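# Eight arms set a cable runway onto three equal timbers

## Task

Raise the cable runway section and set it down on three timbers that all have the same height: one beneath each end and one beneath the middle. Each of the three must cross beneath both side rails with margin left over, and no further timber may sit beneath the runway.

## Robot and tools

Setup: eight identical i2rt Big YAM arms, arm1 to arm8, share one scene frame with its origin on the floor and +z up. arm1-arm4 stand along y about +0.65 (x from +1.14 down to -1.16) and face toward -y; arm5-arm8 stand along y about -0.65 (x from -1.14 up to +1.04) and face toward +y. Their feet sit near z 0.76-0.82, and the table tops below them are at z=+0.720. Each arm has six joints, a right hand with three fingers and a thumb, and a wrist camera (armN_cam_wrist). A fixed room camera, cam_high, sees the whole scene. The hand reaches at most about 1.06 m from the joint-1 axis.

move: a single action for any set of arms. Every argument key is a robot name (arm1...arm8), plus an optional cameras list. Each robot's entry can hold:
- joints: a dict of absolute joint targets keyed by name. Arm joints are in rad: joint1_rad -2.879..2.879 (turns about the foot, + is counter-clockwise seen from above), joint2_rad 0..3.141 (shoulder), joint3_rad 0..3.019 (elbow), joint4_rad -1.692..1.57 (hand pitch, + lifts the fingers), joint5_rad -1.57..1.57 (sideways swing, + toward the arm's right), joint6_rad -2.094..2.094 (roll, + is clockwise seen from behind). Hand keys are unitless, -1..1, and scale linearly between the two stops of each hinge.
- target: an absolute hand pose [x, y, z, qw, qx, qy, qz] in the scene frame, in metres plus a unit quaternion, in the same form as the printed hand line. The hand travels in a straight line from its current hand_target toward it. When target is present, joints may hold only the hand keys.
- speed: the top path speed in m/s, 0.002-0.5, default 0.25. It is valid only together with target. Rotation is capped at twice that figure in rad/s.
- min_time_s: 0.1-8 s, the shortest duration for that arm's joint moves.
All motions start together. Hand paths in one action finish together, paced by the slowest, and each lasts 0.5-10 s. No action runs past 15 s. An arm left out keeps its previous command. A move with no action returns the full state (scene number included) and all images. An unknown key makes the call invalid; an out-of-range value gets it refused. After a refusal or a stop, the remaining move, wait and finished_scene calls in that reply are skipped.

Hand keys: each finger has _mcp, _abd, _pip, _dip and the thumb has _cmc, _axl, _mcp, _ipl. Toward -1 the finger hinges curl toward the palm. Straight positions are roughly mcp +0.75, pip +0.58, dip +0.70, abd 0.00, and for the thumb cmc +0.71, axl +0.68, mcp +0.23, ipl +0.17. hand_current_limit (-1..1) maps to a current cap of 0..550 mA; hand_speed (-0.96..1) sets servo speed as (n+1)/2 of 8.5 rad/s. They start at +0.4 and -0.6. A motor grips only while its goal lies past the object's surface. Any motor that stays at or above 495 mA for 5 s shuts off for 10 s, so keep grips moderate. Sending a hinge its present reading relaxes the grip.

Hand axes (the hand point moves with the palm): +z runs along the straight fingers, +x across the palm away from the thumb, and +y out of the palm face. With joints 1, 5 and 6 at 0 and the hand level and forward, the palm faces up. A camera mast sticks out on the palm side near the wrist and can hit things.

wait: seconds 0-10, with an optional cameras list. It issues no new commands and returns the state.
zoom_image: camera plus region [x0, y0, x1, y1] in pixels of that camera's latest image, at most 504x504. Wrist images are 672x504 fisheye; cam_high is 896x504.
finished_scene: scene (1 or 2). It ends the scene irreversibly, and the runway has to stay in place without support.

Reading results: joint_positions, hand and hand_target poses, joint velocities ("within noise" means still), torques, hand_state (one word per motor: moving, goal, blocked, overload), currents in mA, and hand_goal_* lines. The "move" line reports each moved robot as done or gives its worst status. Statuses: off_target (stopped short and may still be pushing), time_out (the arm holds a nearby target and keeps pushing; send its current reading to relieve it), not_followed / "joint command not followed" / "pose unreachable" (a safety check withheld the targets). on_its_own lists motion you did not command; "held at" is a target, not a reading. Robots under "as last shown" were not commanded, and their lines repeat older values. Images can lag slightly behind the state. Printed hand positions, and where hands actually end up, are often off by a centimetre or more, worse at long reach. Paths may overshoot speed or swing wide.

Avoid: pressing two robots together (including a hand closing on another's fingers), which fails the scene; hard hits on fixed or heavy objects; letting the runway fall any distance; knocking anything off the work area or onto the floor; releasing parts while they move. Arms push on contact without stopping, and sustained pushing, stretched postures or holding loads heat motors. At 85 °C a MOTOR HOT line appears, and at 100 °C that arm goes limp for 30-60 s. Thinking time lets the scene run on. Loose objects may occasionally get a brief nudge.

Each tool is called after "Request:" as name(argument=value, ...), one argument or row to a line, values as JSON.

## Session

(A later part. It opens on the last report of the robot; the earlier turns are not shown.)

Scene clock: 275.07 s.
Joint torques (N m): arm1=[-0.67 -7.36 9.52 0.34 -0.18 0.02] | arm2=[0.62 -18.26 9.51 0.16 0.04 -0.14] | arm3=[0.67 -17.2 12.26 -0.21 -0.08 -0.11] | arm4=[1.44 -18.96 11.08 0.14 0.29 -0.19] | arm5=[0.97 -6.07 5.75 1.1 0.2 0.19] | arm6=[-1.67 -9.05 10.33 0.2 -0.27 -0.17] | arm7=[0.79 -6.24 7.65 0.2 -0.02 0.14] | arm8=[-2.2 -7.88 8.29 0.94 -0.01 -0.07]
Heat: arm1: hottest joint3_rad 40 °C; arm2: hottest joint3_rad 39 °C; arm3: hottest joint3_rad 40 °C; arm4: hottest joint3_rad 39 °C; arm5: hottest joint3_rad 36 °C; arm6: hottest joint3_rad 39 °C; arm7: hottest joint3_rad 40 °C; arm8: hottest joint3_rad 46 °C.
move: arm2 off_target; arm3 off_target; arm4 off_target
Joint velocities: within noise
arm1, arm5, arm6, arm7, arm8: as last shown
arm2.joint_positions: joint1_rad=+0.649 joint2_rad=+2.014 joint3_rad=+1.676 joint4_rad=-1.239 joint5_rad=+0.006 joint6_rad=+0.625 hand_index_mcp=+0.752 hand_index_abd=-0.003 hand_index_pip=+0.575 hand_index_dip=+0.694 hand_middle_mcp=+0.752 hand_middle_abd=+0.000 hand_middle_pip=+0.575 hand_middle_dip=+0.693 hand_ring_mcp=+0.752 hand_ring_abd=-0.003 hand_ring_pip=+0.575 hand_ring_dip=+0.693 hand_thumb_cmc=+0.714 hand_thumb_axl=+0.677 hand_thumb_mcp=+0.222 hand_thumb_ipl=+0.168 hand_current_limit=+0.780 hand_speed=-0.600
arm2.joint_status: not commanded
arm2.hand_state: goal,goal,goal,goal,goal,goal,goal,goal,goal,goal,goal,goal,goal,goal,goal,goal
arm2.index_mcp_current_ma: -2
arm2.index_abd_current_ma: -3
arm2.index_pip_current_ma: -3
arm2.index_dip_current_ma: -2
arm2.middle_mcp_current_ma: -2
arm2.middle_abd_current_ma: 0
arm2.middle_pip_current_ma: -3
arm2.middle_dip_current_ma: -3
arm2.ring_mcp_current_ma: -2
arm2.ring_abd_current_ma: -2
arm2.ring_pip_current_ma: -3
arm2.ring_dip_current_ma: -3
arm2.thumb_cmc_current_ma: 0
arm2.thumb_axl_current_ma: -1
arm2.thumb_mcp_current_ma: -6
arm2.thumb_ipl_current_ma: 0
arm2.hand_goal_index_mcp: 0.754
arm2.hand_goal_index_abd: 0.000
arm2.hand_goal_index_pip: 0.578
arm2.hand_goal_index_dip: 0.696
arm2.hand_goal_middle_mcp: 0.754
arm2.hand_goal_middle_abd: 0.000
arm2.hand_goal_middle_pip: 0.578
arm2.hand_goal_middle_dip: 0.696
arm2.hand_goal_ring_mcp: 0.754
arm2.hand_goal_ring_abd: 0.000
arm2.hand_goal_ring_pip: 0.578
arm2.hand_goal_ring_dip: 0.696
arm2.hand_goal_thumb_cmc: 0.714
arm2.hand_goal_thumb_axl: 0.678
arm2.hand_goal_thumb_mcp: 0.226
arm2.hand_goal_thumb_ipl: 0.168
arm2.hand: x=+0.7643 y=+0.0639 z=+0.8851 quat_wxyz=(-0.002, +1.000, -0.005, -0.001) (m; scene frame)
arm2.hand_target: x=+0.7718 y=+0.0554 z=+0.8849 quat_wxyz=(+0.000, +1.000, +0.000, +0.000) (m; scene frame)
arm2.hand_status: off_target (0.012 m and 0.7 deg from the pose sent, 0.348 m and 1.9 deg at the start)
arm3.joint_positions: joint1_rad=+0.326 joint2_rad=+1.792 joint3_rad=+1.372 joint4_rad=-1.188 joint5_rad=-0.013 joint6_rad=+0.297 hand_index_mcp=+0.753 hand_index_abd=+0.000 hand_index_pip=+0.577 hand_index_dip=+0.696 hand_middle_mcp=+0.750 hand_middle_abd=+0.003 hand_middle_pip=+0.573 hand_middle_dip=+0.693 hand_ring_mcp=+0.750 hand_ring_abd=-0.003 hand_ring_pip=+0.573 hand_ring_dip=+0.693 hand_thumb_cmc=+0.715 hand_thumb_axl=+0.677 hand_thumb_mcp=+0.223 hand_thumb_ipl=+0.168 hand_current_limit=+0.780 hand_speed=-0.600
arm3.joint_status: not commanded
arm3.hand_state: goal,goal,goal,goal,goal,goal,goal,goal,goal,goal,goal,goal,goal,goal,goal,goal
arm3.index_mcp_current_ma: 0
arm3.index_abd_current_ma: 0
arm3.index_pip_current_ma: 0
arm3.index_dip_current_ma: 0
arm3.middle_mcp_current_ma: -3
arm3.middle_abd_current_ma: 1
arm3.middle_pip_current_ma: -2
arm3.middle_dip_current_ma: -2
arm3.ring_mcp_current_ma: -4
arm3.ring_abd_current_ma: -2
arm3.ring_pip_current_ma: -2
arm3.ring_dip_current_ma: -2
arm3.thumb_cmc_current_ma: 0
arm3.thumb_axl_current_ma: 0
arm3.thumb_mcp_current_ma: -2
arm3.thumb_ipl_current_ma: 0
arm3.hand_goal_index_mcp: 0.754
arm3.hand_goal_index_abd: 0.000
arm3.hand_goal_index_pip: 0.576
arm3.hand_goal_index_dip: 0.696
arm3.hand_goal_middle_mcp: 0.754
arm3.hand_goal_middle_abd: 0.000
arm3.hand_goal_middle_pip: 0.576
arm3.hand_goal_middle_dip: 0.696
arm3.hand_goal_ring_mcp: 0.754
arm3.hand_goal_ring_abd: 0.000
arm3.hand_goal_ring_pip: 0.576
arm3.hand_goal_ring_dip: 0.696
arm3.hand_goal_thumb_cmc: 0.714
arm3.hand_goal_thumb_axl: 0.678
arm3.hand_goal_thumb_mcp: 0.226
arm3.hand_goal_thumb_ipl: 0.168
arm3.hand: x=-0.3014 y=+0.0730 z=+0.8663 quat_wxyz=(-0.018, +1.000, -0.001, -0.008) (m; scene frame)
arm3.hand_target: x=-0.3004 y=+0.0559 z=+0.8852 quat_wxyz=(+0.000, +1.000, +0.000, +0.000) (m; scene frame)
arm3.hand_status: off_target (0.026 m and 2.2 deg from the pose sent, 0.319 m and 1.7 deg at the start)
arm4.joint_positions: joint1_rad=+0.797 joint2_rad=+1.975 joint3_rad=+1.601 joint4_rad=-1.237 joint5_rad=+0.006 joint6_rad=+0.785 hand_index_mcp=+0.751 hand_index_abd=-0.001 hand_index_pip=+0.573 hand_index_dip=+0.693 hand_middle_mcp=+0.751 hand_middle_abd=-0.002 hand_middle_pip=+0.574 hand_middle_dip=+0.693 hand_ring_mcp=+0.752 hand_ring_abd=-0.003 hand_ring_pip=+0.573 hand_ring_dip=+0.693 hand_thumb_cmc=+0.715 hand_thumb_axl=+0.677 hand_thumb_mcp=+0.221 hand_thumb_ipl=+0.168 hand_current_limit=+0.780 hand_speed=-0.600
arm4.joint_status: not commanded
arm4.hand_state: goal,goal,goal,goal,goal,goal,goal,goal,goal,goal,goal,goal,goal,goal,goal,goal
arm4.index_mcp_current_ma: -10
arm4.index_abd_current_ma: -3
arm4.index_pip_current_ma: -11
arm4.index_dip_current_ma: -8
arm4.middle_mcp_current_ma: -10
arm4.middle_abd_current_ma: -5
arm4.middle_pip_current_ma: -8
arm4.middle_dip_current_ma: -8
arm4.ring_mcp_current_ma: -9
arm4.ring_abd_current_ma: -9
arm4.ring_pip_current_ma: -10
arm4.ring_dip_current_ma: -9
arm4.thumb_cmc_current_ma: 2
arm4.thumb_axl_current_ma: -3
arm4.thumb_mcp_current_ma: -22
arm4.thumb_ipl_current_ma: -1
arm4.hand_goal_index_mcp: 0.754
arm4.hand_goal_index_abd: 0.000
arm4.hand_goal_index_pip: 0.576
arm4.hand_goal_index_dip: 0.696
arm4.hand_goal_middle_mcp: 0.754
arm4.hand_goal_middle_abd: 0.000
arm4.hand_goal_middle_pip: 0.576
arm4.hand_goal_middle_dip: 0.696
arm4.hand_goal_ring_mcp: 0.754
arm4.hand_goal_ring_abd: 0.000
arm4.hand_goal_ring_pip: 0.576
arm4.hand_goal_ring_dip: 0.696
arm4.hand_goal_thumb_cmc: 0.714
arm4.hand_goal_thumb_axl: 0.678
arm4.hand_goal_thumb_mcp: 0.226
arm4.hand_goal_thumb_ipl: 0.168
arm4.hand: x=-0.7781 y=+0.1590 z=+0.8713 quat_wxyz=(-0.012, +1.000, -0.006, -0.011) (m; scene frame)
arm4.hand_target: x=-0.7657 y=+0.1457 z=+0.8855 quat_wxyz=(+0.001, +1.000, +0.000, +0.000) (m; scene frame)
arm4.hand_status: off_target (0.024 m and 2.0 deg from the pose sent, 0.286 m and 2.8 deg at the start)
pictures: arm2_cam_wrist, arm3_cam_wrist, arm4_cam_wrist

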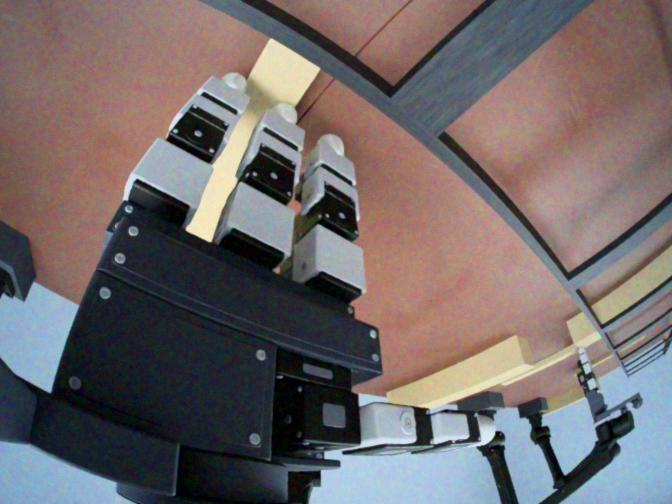

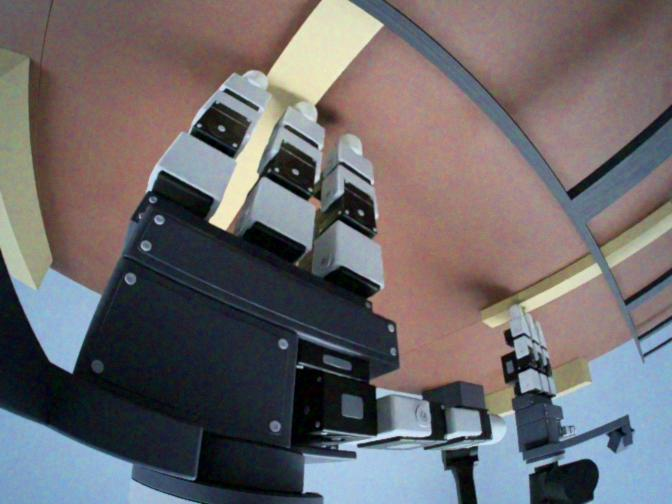

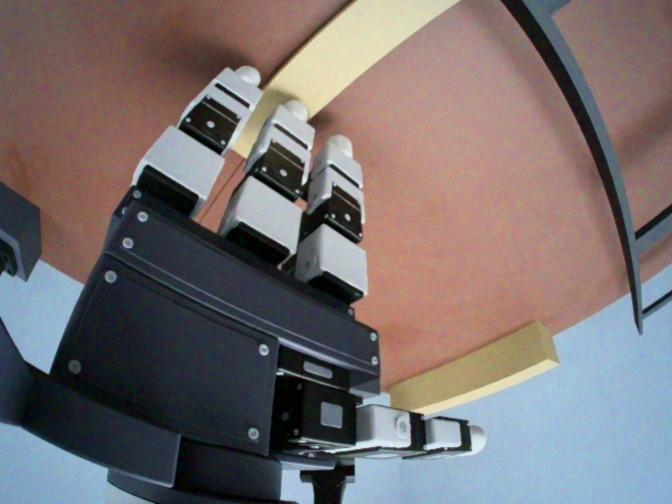

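Request:
move(
  arm2={"target": [0.768, 0.058, 0.83, 0, 1, 0, 0], "speed": 0.06},
  arm3={"target": [-0.306, 0.06, 0.83, 0, 1, 0, 0], "speed": 0.06},
  arm4={"target": [-0.767, 0.147, 0.83, 0, 1, 0, 0], "speed": 0.06},
  cameras=[],
)

Request:
move(
  arm2={"target": [0.77, 0.24, 0.83, 0, 1, 0, 0], "speed": 0.07},
  arm3={"target": [-0.303, 0.24, 0.83, 0, 1, 0, 0], "speed": 0.07},
  arm4={"target": [-0.757, 0.35, 0.83, 0, 1, 0, 0], "speed": 0.07},
  cameras=["cam_high"],
)

Request:
zoom_image(
  camera="cam_high",
  region=[240, 140, 440, 300],
)

Request:
zoom_image(
  camera="cam_high",
  region=[480, 140, 680, 300],
)

Scene clock: 277.80 s.
Joint torques (N m): arm1=[-0.62 -7.3 9.51 0.36 -0.19 0.03] | arm2=[0.44 -16.15 4.82 1.43 0 -0.15] | arm3=[-0.03 -13.33 5.57 1.36 -0.19 -0.13] | arm4=[1.26 -16.56 5.79 1.78 0.16 -0.2] | arm5=[1.08 -5.95 5.72 1.13 0.19 0.17] | arm6=[-1.67 -9 10.33 0.18 -0.27 -0.17] | arm7=[0.73 -6.24 7.64 0.2 -0.02 0.14] | arm8=[-2.2 -7.88 8.28 0.92 -0.02 -0.08]
Heat: arm1: hottest joint3_rad 40 °C; arm2: hottest joint3_rad 39 °C; arm3: hottest joint3_rad 40 °C; arm4: hottest joint3_rad 39 °C; arm5: hottest joint3_rad 36 °C; arm6: hottest joint3_rad 39 °C; arm7: hottest joint3_rad 40 °C; arm8: hottest joint3_rad 46 °C.
move: arm2 off_target; arm3 off_target; arm4 off_target
Joint velocities: within noise
arm1, arm5, arm6, arm7: as last shown
arm2.joint_positions: joint1_rad=+0.649 joint2_rad=+2.024 joint3_rad=+1.654 joint4_rad=-1.147 joint5_rad=+0.006 joint6_rad=+0.622 hand_index_mcp=+0.752 hand_index_abd=-0.003 hand_index_pip=+0.575 hand_index_dip=+0.694 hand_middle_mcp=+0.776 hand_middle_abd=+0.025 hand_middle_pip=+0.595 hand_middle_dip=+0.703 hand_ring_mcp=+0.752 hand_ring_abd=-0.003 hand_ring_pip=+0.575 hand_ring_dip=+0.693 hand_thumb_cmc=+0.714 hand_thumb_axl=+0.677 hand_thumb_mcp=+0.222 hand_thumb_ipl=+0.168 hand_current_limit=+0.780 hand_speed=-0.600
arm2.joint_status: not commanded
arm2.hand_state: goal,goal,goal,goal,blocked,blocked,goal,goal,goal,goal,goal,goal,goal,goal,goal,goal
arm2.index_mcp_current_ma: -2
arm2.index_abd_current_ma: -3
arm2.index_pip_current_ma: -3
arm2.index_dip_current_ma: -2
arm2.middle_mcp_current_ma: 49
arm2.middle_abd_current_ma: 46
arm2.middle_pip_current_ma: 31
arm2.middle_dip_current_ma: 10
arm2.ring_mcp_current_ma: -2
arm2.ring_abd_current_ma: -2
arm2.ring_pip_current_ma: -3
arm2.ring_dip_current_ma: -3
arm2.thumb_cmc_current_ma: 0
arm2.thumb_axl_current_ma: -1
arm2.thumb_mcp_current_ma: -6
arm2.thumb_ipl_current_ma: 0
arm2.hand_goal_index_mcp: 0.754
arm2.hand_goal_index_abd: 0.000
arm2.hand_goal_index_pip: 0.578
arm2.hand_goal_index_dip: 0.696
arm2.hand_goal_middle_mcp: 0.754
arm2.hand_goal_middle_abd: 0.000
arm2.hand_goal_middle_pip: 0.578
arm2.hand_goal_middle_dip: 0.696
arm2.hand_goal_ring_mcp: 0.754
arm2.hand_goal_ring_abd: 0.000
arm2.hand_goal_ring_pip: 0.578
arm2.hand_goal_ring_dip: 0.696
arm2.hand_goal_thumb_cmc: 0.714
arm2.hand_goal_thumb_axl: 0.678
arm2.hand_goal_thumb_mcp: 0.226
arm2.hand_goal_thumb_ipl: 0.168
arm2.hand: x=+0.7723 y=+0.0527 z=+0.8751 quat_wxyz=(+0.023, +1.000, -0.004, +0.016) (m; scene frame)
arm2.hand_target: x=+0.7667 y=+0.0600 z=+0.8315 quat_wxyz=(+0.000, +1.000, +0.000, +0.000) (m; scene frame)
arm2.hand_status: off_target (0.046 m and 3.2 deg from the pose sent, 0.056 m and 0.7 deg at the start)
arm3.joint_positions: joint1_rad=+0.321 joint2_rad=+1.790 joint3_rad=+1.352 joint4_rad=-1.085 joint5_rad=-0.013 joint6_rad=+0.291 hand_index_mcp=+0.753 hand_index_abd=+0.000 hand_index_pip=+0.577 hand_index_dip=+0.696 hand_middle_mcp=+0.808 hand_middle_abd=+0.017 hand_middle_pip=+0.610 hand_middle_dip=+0.719 hand_ring_mcp=+0.750 hand_ring_abd=-0.003 hand_ring_pip=+0.573 hand_ring_dip=+0.693 hand_thumb_cmc=+0.715 hand_thumb_axl=+0.677 hand_thumb_mcp=+0.223 hand_thumb_ipl=+0.168 hand_current_limit=+0.780 hand_speed=-0.600
arm3.joint_status: not commanded
arm3.hand_state: goal,goal,goal,goal,blocked,goal,blocked,blocked,goal,goal,goal,goal,goal,goal,goal,goal
arm3.index_mcp_current_ma: 0
arm3.index_abd_current_ma: 0
arm3.index_pip_current_ma: 0
arm3.index_dip_current_ma: 0
arm3.middle_mcp_current_ma: 136
arm3.middle_abd_current_ma: 19
arm3.middle_pip_current_ma: 66
arm3.middle_dip_current_ma: 37
arm3.ring_mcp_current_ma: -4
arm3.ring_abd_current_ma: -2
arm3.ring_pip_current_ma: -2
arm3.ring_dip_current_ma: -2
arm3.thumb_cmc_current_ma: 0
arm3.thumb_axl_current_ma: 0
arm3.thumb_mcp_current_ma: -2
arm3.thumb_ipl_current_ma: 0
arm3.hand_goal_index_mcp: 0.754
arm3.hand_goal_index_abd: 0.000
arm3.hand_goal_index_pip: 0.576
arm3.hand_goal_index_dip: 0.696
arm3.hand_goal_middle_mcp: 0.754
arm3.hand_goal_middle_abd: 0.000
arm3.hand_goal_middle_pip: 0.576
arm3.hand_goal_middle_dip: 0.696
arm3.hand_goal_ring_mcp: 0.754
arm3.hand_goal_ring_abd: 0.000
arm3.hand_goal_ring_pip: 0.576
arm3.hand_goal_ring_dip: 0.696
arm3.hand_goal_thumb_cmc: 0.714
arm3.hand_goal_thumb_axl: 0.678
arm3.hand_goal_thumb_mcp: 0.226
arm3.hand_goal_thumb_ipl: 0.168
arm3.hand: x=-0.2986 y=+0.0553 z=+0.8672 quat_wxyz=(+0.023, +1.000, +0.000, +0.005) (m; scene frame)
arm3.hand_target: x=-0.3062 y=+0.0619 z=+0.8313 quat_wxyz=(+0.000, +1.000, +0.000, +0.000) (m; scene frame)
arm3.hand_status: off_target (0.038 m and 2.7 deg from the pose sent, 0.039 m and 2.2 deg at the start)
arm4.joint_positions: joint1_rad=+0.797 joint2_rad=+1.990 joint3_rad=+1.597 joint4_rad=-1.158 joint5_rad=+0.009 joint6_rad=+0.785 hand_index_mcp=+0.751 hand_index_abd=-0.001 hand_index_pip=+0.573 hand_index_dip=+0.693 hand_middle_mcp=+0.783 hand_middle_abd=+0.053 hand_middle_pip=+0.595 hand_middle_dip=+0.707 hand_ring_mcp=+0.752 hand_ring_abd=-0.003 hand_ring_pip=+0.573 hand_ring_dip=+0.693 hand_thumb_cmc=+0.715 hand_thumb_axl=+0.677 hand_thumb_mcp=+0.221 hand_thumb_ipl=+0.168 hand_current_limit=+0.780 hand_speed=-0.600
arm4.joint_status: not commanded
arm4.hand_state: goal,goal,goal,goal,blocked,blocked,goal,goal,goal,goal,goal,goal,goal,goal,goal,goal
arm4.index_mcp_current_ma: -10
arm4.index_abd_current_ma: -3
arm4.index_pip_current_ma: -11
arm4.index_dip_current_ma: -8
arm4.middle_mcp_current_ma: 127
arm4.middle_abd_current_ma: 196
arm4.middle_pip_current_ma: 76
arm4.middle_dip_current_ma: 41
arm4.ring_mcp_current_ma: -9
arm4.ring_abd_current_ma: -9
arm4.ring_pip_current_ma: -10
arm4.ring_dip_current_ma: -9
arm4.thumb_cmc_current_ma: 2
arm4.thumb_axl_current_ma: -3
arm4.thumb_mcp_current_ma: -22
arm4.thumb_ipl_current_ma: -1
arm4.hand_goal_index_mcp: 0.754
arm4.hand_goal_index_abd: 0.000
arm4.hand_goal_index_pip: 0.576
arm4.hand_goal_index_dip: 0.696
arm4.hand_goal_middle_mcp: 0.754
arm4.hand_goal_middle_abd: 0.000
arm4.hand_goal_middle_pip: 0.576
arm4.hand_goal_middle_dip: 0.696
arm4.hand_goal_ring_mcp: 0.754
arm4.hand_goal_ring_abd: 0.000
arm4.hand_goal_ring_pip: 0.576
arm4.hand_goal_ring_dip: 0.696
arm4.hand_goal_thumb_cmc: 0.714
arm4.hand_goal_thumb_axl: 0.678
arm4.hand_goal_thumb_mcp: 0.226
arm4.hand_goal_thumb_ipl: 0.168
arm4.hand: x=-0.7662 y=+0.1464 z=+0.8643 quat_wxyz=(+0.011, +1.000, -0.006, +0.010) (m; scene frame)
arm4.hand_target: x=-0.7681 y=+0.1482 z=+0.8310 quat_wxyz=(+0.000, +1.000, +0.000, +0.000) (m; scene frame)
arm4.hand_status: off_target (0.034 m and 1.8 deg from the pose sent, 0.044 m and 2.0 deg at the start)
arm8.joint_positions: joint1_rad=-0.374 joint2_rad=+1.341 joint3_rad=+0.882 joint4_rad=-1.121 joint5_rad=+0.002 joint6_rad=-0.380 hand_index_mcp=-0.379 hand_index_abd=+0.002 hand_index_pip=-0.619 hand_index_dip=-0.511 hand_middle_mcp=-0.379 hand_middle_abd=+0.001 hand_middle_pip=-0.617 hand_middle_dip=-0.512 hand_ring_mcp=-0.375 hand_ring_abd=+0.001 hand_ring_pip=-0.618 hand_ring_dip=-0.514 hand_thumb_cmc=+0.713 hand_thumb_axl=+0.677 hand_thumb_mcp=+0.222 hand_thumb_ipl=+0.168 hand_current_limit=+0.400 hand_speed=-0.600
arm8.joint_status: not commanded
arm8.hand_state: blocked,goal,blocked,goal,blocked,goal,blocked,goal,blocked,goal,blocked,goal,goal,goal,goal,goal
arm8.index_mcp_current_ma: 139
arm8.index_abd_current_ma: 3
arm8.index_pip_current_ma: 93
arm8.index_dip_current_ma: 53
arm8.middle_mcp_current_ma: 138
arm8.middle_abd_current_ma: 2
arm8.middle_pip_current_ma: 98
arm8.middle_dip_current_ma: 48
arm8.ring_mcp_current_ma: 155
arm8.ring_abd_current_ma: 1
arm8.ring_pip_current_ma: 95
arm8.ring_dip_current_ma: 41
arm8.thumb_cmc_current_ma: -1
arm8.thumb_axl_current_ma: -1
arm8.thumb_mcp_current_ma: -10
arm8.thumb_ipl_current_ma: 0
arm8.hand_goal_index_mcp: -0.420
arm8.hand_goal_index_abd: 0.000
arm8.hand_goal_index_pip: -0.650
arm8.hand_goal_index_dip: -0.530
arm8.hand_goal_middle_mcp: -0.420
arm8.hand_goal_middle_abd: 0.000
arm8.hand_goal_middle_pip: -0.650
arm8.hand_goal_middle_dip: -0.530
arm8.hand_goal_ring_mcp: -0.420
arm8.hand_goal_ring_abd: 0.000
arm8.hand_goal_ring_pip: -0.650
arm8.hand_goal_ring_dip: -0.530
arm8.hand_goal_thumb_cmc: 0.714
arm8.hand_goal_thumb_axl: 0.678
arm8.hand_goal_thumb_mcp: 0.226
arm8.hand_goal_thumb_ipl: 0.168
arm8.hand: x=+1.1917 y=-0.2492 z=+0.8568 quat_wxyz=(-0.003, +0.001, +1.000, -0.007) (m; scene frame)
arm8.hand_target: x=+1.1950 y=-0.2500 z=+0.8600 quat_wxyz=(+0.000, +0.000, +1.000, +0.000) (m; scene frame)
arm8.hand_status: not commanded
pictures: none
No camera images: "cameras" was empty.

Scene clock: 281.30 s.
Joint torques (N m): arm1=[-0.62 -7.36 9.48 0.35 -0.19 0.02] | arm2=[1.67 -12.63 3.58 0.18 -0.56 0.06] | arm3=[1.73 -7.77 4.11 -0.51 -0.37 0.12] | arm4=[2.84 -13.33 4.38 0.47 -0.82 0.03] | arm5=[1.03 -6.01 5.76 1.09 0.2 0.17] | arm6=[-1.73 -9 10.33 0.18 -0.27 -0.17] | arm7=[0.73 -6.24 7.64 0.2 -0.02 0.14] | arm8=[-2.14 -8.06 8.31 0.92 -0.01 -0.07]
Heat: arm1: hottest joint3_rad 40 °C; arm2: hottest joint3_rad 38 °C; arm3: hottest joint3_rad 39 °C; arm4: hottest joint3_rad 38 °C; arm5: hottest joint3_rad 36 °C; arm6: hottest joint3_rad 39 °C; arm7: hottest joint3_rad 40 °C; arm8: hottest joint3_rad 45 °C.
move: arm2 off_target; arm3 off_target; arm4 off_target
Joint velocities: within noise
arm1.joint_positions: joint1_rad=+0.196 joint2_rad=+1.100 joint3_rad=+1.105 joint4_rad=-1.514 joint5_rad=+0.000 joint6_rad=-1.307 hand_index_mcp=+0.754 hand_index_abd=+0.003 hand_index_pip=-0.680 hand_index_dip=+0.698 hand_middle_mcp=+0.754 hand_middle_abd=+0.003 hand_middle_pip=-0.680 hand_middle_dip=+0.697 hand_ring_mcp=+0.754 hand_ring_abd=+0.002 hand_ring_pip=-0.680 hand_ring_dip=+0.698 hand_thumb_cmc=+0.714 hand_thumb_axl=+0.677 hand_thumb_mcp=+0.223 hand_thumb_ipl=+0.168 hand_current_limit=+0.780 hand_speed=-0.600
arm1.joint_status: not commanded
arm1.hand_state: goal,goal,goal,goal,goal,goal,goal,goal,goal,goal,goal,goal,goal,goal,goal,goal
arm1.index_mcp_current_ma: 0
arm1.index_abd_current_ma: 7
arm1.index_pip_current_ma: 0
arm1.index_dip_current_ma: -7
arm1.middle_mcp_current_ma: 0
arm1.middle_abd_current_ma: 7
arm1.middle_pip_current_ma: 0
arm1.middle_dip_current_ma: -7
arm1.ring_mcp_current_ma: 0
arm1.ring_abd_current_ma: 6
arm1.ring_pip_current_ma: 0
arm1.ring_dip_current_ma: -6
arm1.thumb_cmc_current_ma: 0
arm1.thumb_axl_current_ma: -2
arm1.thumb_mcp_current_ma: -13
arm1.thumb_ipl_current_ma: -1
arm1.hand_goal_index_mcp: 0.754
arm1.hand_goal_index_abd: 0.000
arm1.hand_goal_index_pip: -0.680
arm1.hand_goal_index_dip: 0.700
arm1.hand_goal_middle_mcp: 0.754
arm1.hand_goal_middle_abd: 0.000
arm1.hand_goal_middle_pip: -0.680
arm1.hand_goal_middle_dip: 0.700
arm1.hand_goal_ring_mcp: 0.754
arm1.hand_goal_ring_abd: 0.000
arm1.hand_goal_ring_pip: -0.680
arm1.hand_goal_ring_dip: 0.700
arm1.hand_goal_thumb_cmc: 0.714
arm1.hand_goal_thumb_axl: 0.678
arm1.hand_goal_thumb_mcp: 0.226
arm1.hand_goal_thumb_ipl: 0.168
arm1.hand: x=+1.2798 y=+0.3131 z=+1.0434 quat_wxyz=(+0.027, +0.733, +0.679, -0.018) (m; scene frame)
arm1.hand_target: x=+1.2813 y=+0.3109 z=+1.0421 quat_wxyz=(+0.031, +0.734, +0.678, -0.020) (m; scene frame)
arm1.hand_status: not commanded
arm2.joint_positions: joint1_rad=+0.856 joint2_rad=+1.740 joint3_rad=+1.184 joint4_rad=-0.930 joint5_rad=+0.025 joint6_rad=+0.826 hand_index_mcp=+0.752 hand_index_abd=-0.003 hand_index_pip=+0.575 hand_index_dip=+0.694 hand_middle_mcp=+0.644 hand_middle_abd=-0.006 hand_middle_pip=+0.498 hand_middle_dip=+0.657 hand_ring_mcp=+0.752 hand_ring_abd=-0.003 hand_ring_pip=+0.575 hand_ring_dip=+0.693 hand_thumb_cmc=+0.714 hand_thumb_axl=+0.677 hand_thumb_mcp=+0.222 hand_thumb_ipl=+0.168 hand_current_limit=+0.780 hand_speed=-0.600
arm2.joint_status: not commanded
arm2.hand_state: goal,goal,goal,goal,blocked,goal,blocked,blocked,goal,goal,goal,goal,goal,goal,goal,goal
arm2.index_mcp_current_ma: -2
arm2.index_abd_current_ma: -3
arm2.index_pip_current_ma: -3
arm2.index_dip_current_ma: -2
arm2.middle_mcp_current_ma: -412
arm2.middle_abd_current_ma: -7
arm2.middle_pip_current_ma: -250
arm2.middle_dip_current_ma: -98
arm2.ring_mcp_current_ma: -2
arm2.ring_abd_current_ma: -2
arm2.ring_pip_current_ma: -3
arm2.ring_dip_current_ma: -3
arm2.thumb_cmc_current_ma: 0
arm2.thumb_axl_current_ma: -1
arm2.thumb_mcp_current_ma: -6
arm2.thumb_ipl_current_ma: 0
arm2.hand_goal_index_mcp: 0.754
arm2.hand_goal_index_abd: 0.000
arm2.hand_goal_index_pip: 0.578
arm2.hand_goal_index_dip: 0.696
arm2.hand_goal_middle_mcp: 0.754
arm2.hand_goal_middle_abd: 0.000
arm2.hand_goal_middle_pip: 0.578
arm2.hand_goal_middle_dip: 0.696
arm2.hand_goal_ring_mcp: 0.754
arm2.hand_goal_ring_abd: 0.000
arm2.hand_goal_ring_pip: 0.578
arm2.hand_goal_ring_dip: 0.696
arm2.hand_goal_thumb_cmc: 0.714
arm2.hand_goal_thumb_axl: 0.678
arm2.hand_goal_thumb_mcp: 0.226
arm2.hand_goal_thumb_ipl: 0.168
arm2.hand: x=+0.7788 y=+0.2161 z=+0.8659 quat_wxyz=(+0.037, +0.999, -0.003, +0.025) (m; scene frame)
arm2.hand_target: x=+0.7687 y=+0.2401 z=+0.8319 quat_wxyz=(+0.000, +1.000, +0.000, -0.001) (m; scene frame)
arm2.hand_status: off_target (0.044 m and 5.2 deg from the pose sent, 0.193 m and 3.2 deg at the start)
arm3.joint_positions: joint1_rad=+0.437 joint2_rad=+1.412 joint3_rad=+0.864 joint4_rad=-0.926 joint5_rad=-0.006 joint6_rad=+0.416 hand_index_mcp=+0.753 hand_index_abd=+0.000 hand_index_pip=+0.577 hand_index_dip=+0.696 hand_middle_mcp=+0.646 hand_middle_abd=+0.004 hand_middle_pip=+0.511 hand_middle_dip=+0.651 hand_ring_mcp=+0.749 hand_ring_abd=-0.004 hand_ring_pip=+0.573 hand_ring_dip=+0.693 hand_thumb_cmc=+0.715 hand_thumb_axl=+0.677 hand_thumb_mcp=+0.223 hand_thumb_ipl=+0.168 hand_current_limit=+0.780 hand_speed=-0.600
arm3.joint_status: not commanded
arm3.hand_state: goal,goal,goal,goal,blocked,goal,blocked,blocked,goal,goal,goal,goal,goal,goal,goal,goal
arm3.index_mcp_current_ma: 0
arm3.index_abd_current_ma: 0
arm3.index_pip_current_ma: 0
arm3.index_dip_current_ma: 0
arm3.middle_mcp_current_ma: -364
arm3.middle_abd_current_ma: 3
arm3.middle_pip_current_ma: -163
arm3.middle_dip_current_ma: -98
arm3.ring_mcp_current_ma: -5
arm3.ring_abd_current_ma: -3
arm3.ring_pip_current_ma: -2
arm3.ring_dip_current_ma: -2
arm3.thumb_cmc_current_ma: 0
arm3.thumb_axl_current_ma: 0
arm3.thumb_mcp_current_ma: -2
arm3.thumb_ipl_current_ma: 0
arm3.hand_goal_index_mcp: 0.754
arm3.hand_goal_index_abd: 0.000
arm3.hand_goal_index_pip: 0.576
arm3.hand_goal_index_dip: 0.696
arm3.hand_goal_middle_mcp: 0.754
arm3.hand_goal_middle_abd: 0.000
arm3.hand_goal_middle_pip: 0.576
arm3.hand_goal_middle_dip: 0.696
arm3.hand_goal_ring_mcp: 0.754
arm3.hand_goal_ring_abd: 0.000
arm3.hand_goal_ring_pip: 0.576
arm3.hand_goal_ring_dip: 0.696
arm3.hand_goal_thumb_cmc: 0.714
arm3.hand_goal_thumb_axl: 0.678
arm3.hand_goal_thumb_mcp: 0.226
arm3.hand_goal_thumb_ipl: 0.168
arm3.hand: x=-0.3024 y=+0.2134 z=+0.8637 quat_wxyz=(+0.045, +0.999, -0.004, +0.014) (m; scene frame)
arm3.hand_target: x=-0.3042 y=+0.2403 z=+0.8322 quat_wxyz=(+0.000, +1.000, +0.000, -0.001) (m; scene frame)
arm3.hand_status: off_target (0.043 m and 5.4 deg from the pose sent, 0.188 m and 2.7 deg at the start)
arm4.joint_positions: joint1_rad=+1.086 joint2_rad=+1.747 joint3_rad=+1.209 joint4_rad=-0.975 joint5_rad=+0.030 joint6_rad=+1.073 hand_index_mcp=+0.752 hand_index_abd=-0.001 hand_index_pip=+0.573 hand_index_dip=+0.693 hand_middle_mcp=+0.665 hand_middle_abd=+0.008 hand_middle_pip=+0.519 hand_middle_dip=+0.661 hand_ring_mcp=+0.752 hand_ring_abd=-0.003 hand_ring_pip=+0.573 hand_ring_dip=+0.693 hand_thumb_cmc=+0.715 hand_thumb_axl=+0.677 hand_thumb_mcp=+0.221 hand_thumb_ipl=+0.168 hand_current_limit=+0.780 hand_speed=-0.600
arm4.joint_status: not commanded
arm4.hand_state: goal,goal,goal,goal,blocked,goal,blocked,blocked,goal,goal,goal,goal,goal,goal,goal,goal
arm4.index_mcp_current_ma: -9
arm4.index_abd_current_ma: -3
arm4.index_pip_current_ma: -10
arm4.index_dip_current_ma: -8
arm4.middle_mcp_current_ma: -427
arm4.middle_abd_current_ma: 24
arm4.middle_pip_current_ma: -248
arm4.middle_dip_current_ma: -147
arm4.ring_mcp_current_ma: -8
arm4.ring_abd_current_ma: -9
arm4.ring_pip_current_ma: -10
arm4.ring_dip_current_ma: -9
arm4.thumb_cmc_current_ma: 2
arm4.thumb_axl_current_ma: -3
arm4.thumb_mcp_current_ma: -22
arm4.thumb_ipl_current_ma: -1
arm4.hand_goal_index_mcp: 0.754
arm4.hand_goal_index_abd: 0.000
arm4.hand_goal_index_pip: 0.576
arm4.hand_goal_index_dip: 0.696
arm4.hand_goal_middle_mcp: 0.754
arm4.hand_goal_middle_abd: 0.000
arm4.hand_goal_middle_pip: 0.576
arm4.hand_goal_middle_dip: 0.696
arm4.hand_goal_ring_mcp: 0.754
arm4.hand_goal_ring_abd: 0.000
arm4.hand_goal_ring_pip: 0.576
arm4.hand_goal_ring_dip: 0.696
arm4.hand_goal_thumb_cmc: 0.714
arm4.hand_goal_thumb_axl: 0.678
arm4.hand_goal_thumb_mcp: 0.226
arm4.hand_goal_thumb_ipl: 0.168
arm4.hand: x=-0.7494 y=+0.3272 z=+0.8603 quat_wxyz=(+0.028, +0.999, -0.006, +0.024) (m; scene frame)
arm4.hand_target: x=-0.7583 y=+0.3495 z=+0.8316 quat_wxyz=(+0.000, +1.000, +0.000, -0.001) (m; scene frame)
arm4.hand_status: off_target (0.039 m and 4.2 deg from the pose sent, 0.207 m and 1.8 deg at the start)
arm5, arm6, arm8: as last shown
arm7.joint_positions: joint1_rad=-0.209 joint2_rad=+1.098 joint3_rad=+1.099 joint4_rad=-1.493 joint5_rad=-0.003 joint6_rad=-1.811 hand_index_mcp=+0.755 hand_index_abd=+0.002 hand_index_pip=-0.678 hand_index_dip=+0.698 hand_middle_mcp=+0.756 hand_middle_abd=+0.001 hand_middle_pip=-0.678 hand_middle_dip=+0.698 hand_ring_mcp=+0.757 hand_ring_abd=+0.003 hand_ring_pip=-0.674 hand_ring_dip=+0.702 hand_thumb_cmc=+0.714 hand_thumb_axl=+0.677 hand_thumb_mcp=+0.221 hand_thumb_ipl=+0.168 hand_current_limit=+0.780 hand_speed=-0.600
arm7.joint_status: not commanded
arm7.hand_state: goal,goal,goal,goal,goal,goal,goal,goal,goal,goal,goal,goal,goal,goal,goal,goal
arm7.index_mcp_current_ma: 3
arm7.index_abd_current_ma: 3
arm7.index_pip_current_ma: 3
arm7.index_dip_current_ma: -4
arm7.middle_mcp_current_ma: 3
arm7.middle_abd_current_ma: 1
arm7.middle_pip_current_ma: 3
arm7.middle_dip_current_ma: -4
arm7.ring_mcp_current_ma: 6
arm7.ring_abd_current_ma: 5
arm7.ring_pip_current_ma: 14
arm7.ring_dip_current_ma: 4
arm7.thumb_cmc_current_ma: 0
arm7.thumb_axl_current_ma: -1
arm7.thumb_mcp_current_ma: -14
arm7.thumb_ipl_current_ma: -1
arm7.hand_goal_index_mcp: 0.754
arm7.hand_goal_index_abd: 0.000
arm7.hand_goal_index_pip: -0.680
arm7.hand_goal_index_dip: 0.700
arm7.hand_goal_middle_mcp: 0.754
arm7.hand_goal_middle_abd: 0.000
arm7.hand_goal_middle_pip: -0.680
arm7.hand_goal_middle_dip: 0.700
arm7.hand_goal_ring_mcp: 0.754
arm7.hand_goal_ring_abd: 0.000
arm7.hand_goal_ring_pip: -0.680
arm7.hand_goal_ring_dip: 0.700
arm7.hand_goal_thumb_cmc: 0.714
arm7.hand_goal_thumb_axl: 0.678
arm7.hand_goal_thumb_mcp: 0.226
arm7.hand_goal_thumb_ipl: 0.168
arm7.hand: x=+0.4101 y=-0.3209 z=+1.0302 quat_wxyz=(+0.034, -0.701, +0.712, +0.015) (m; scene frame)
arm7.hand_target: x=+0.4077 y=-0.3214 z=+1.0297 quat_wxyz=(+0.031, -0.700, +0.713, +0.012) (m; scene frame)
arm7.hand_status: not commanded
pictures: cam_high

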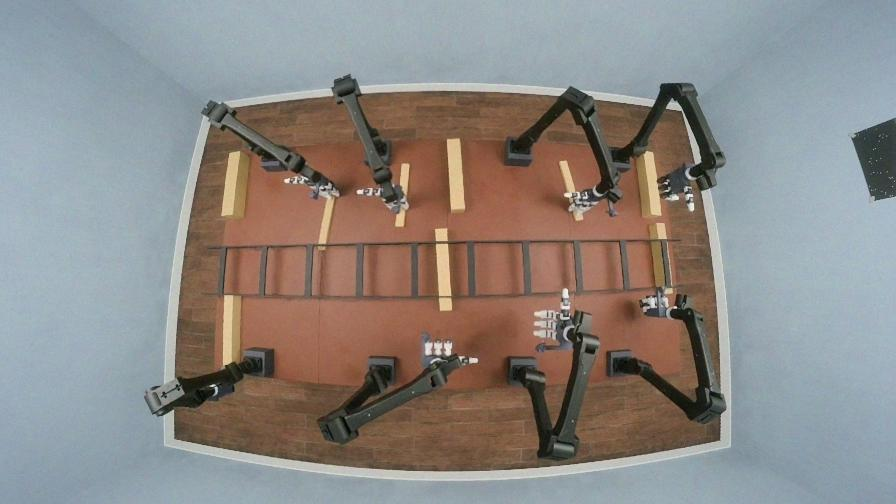

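Scaled by 2.520 from the camera's 896x504 image, which has a finer 1280x720 frame.

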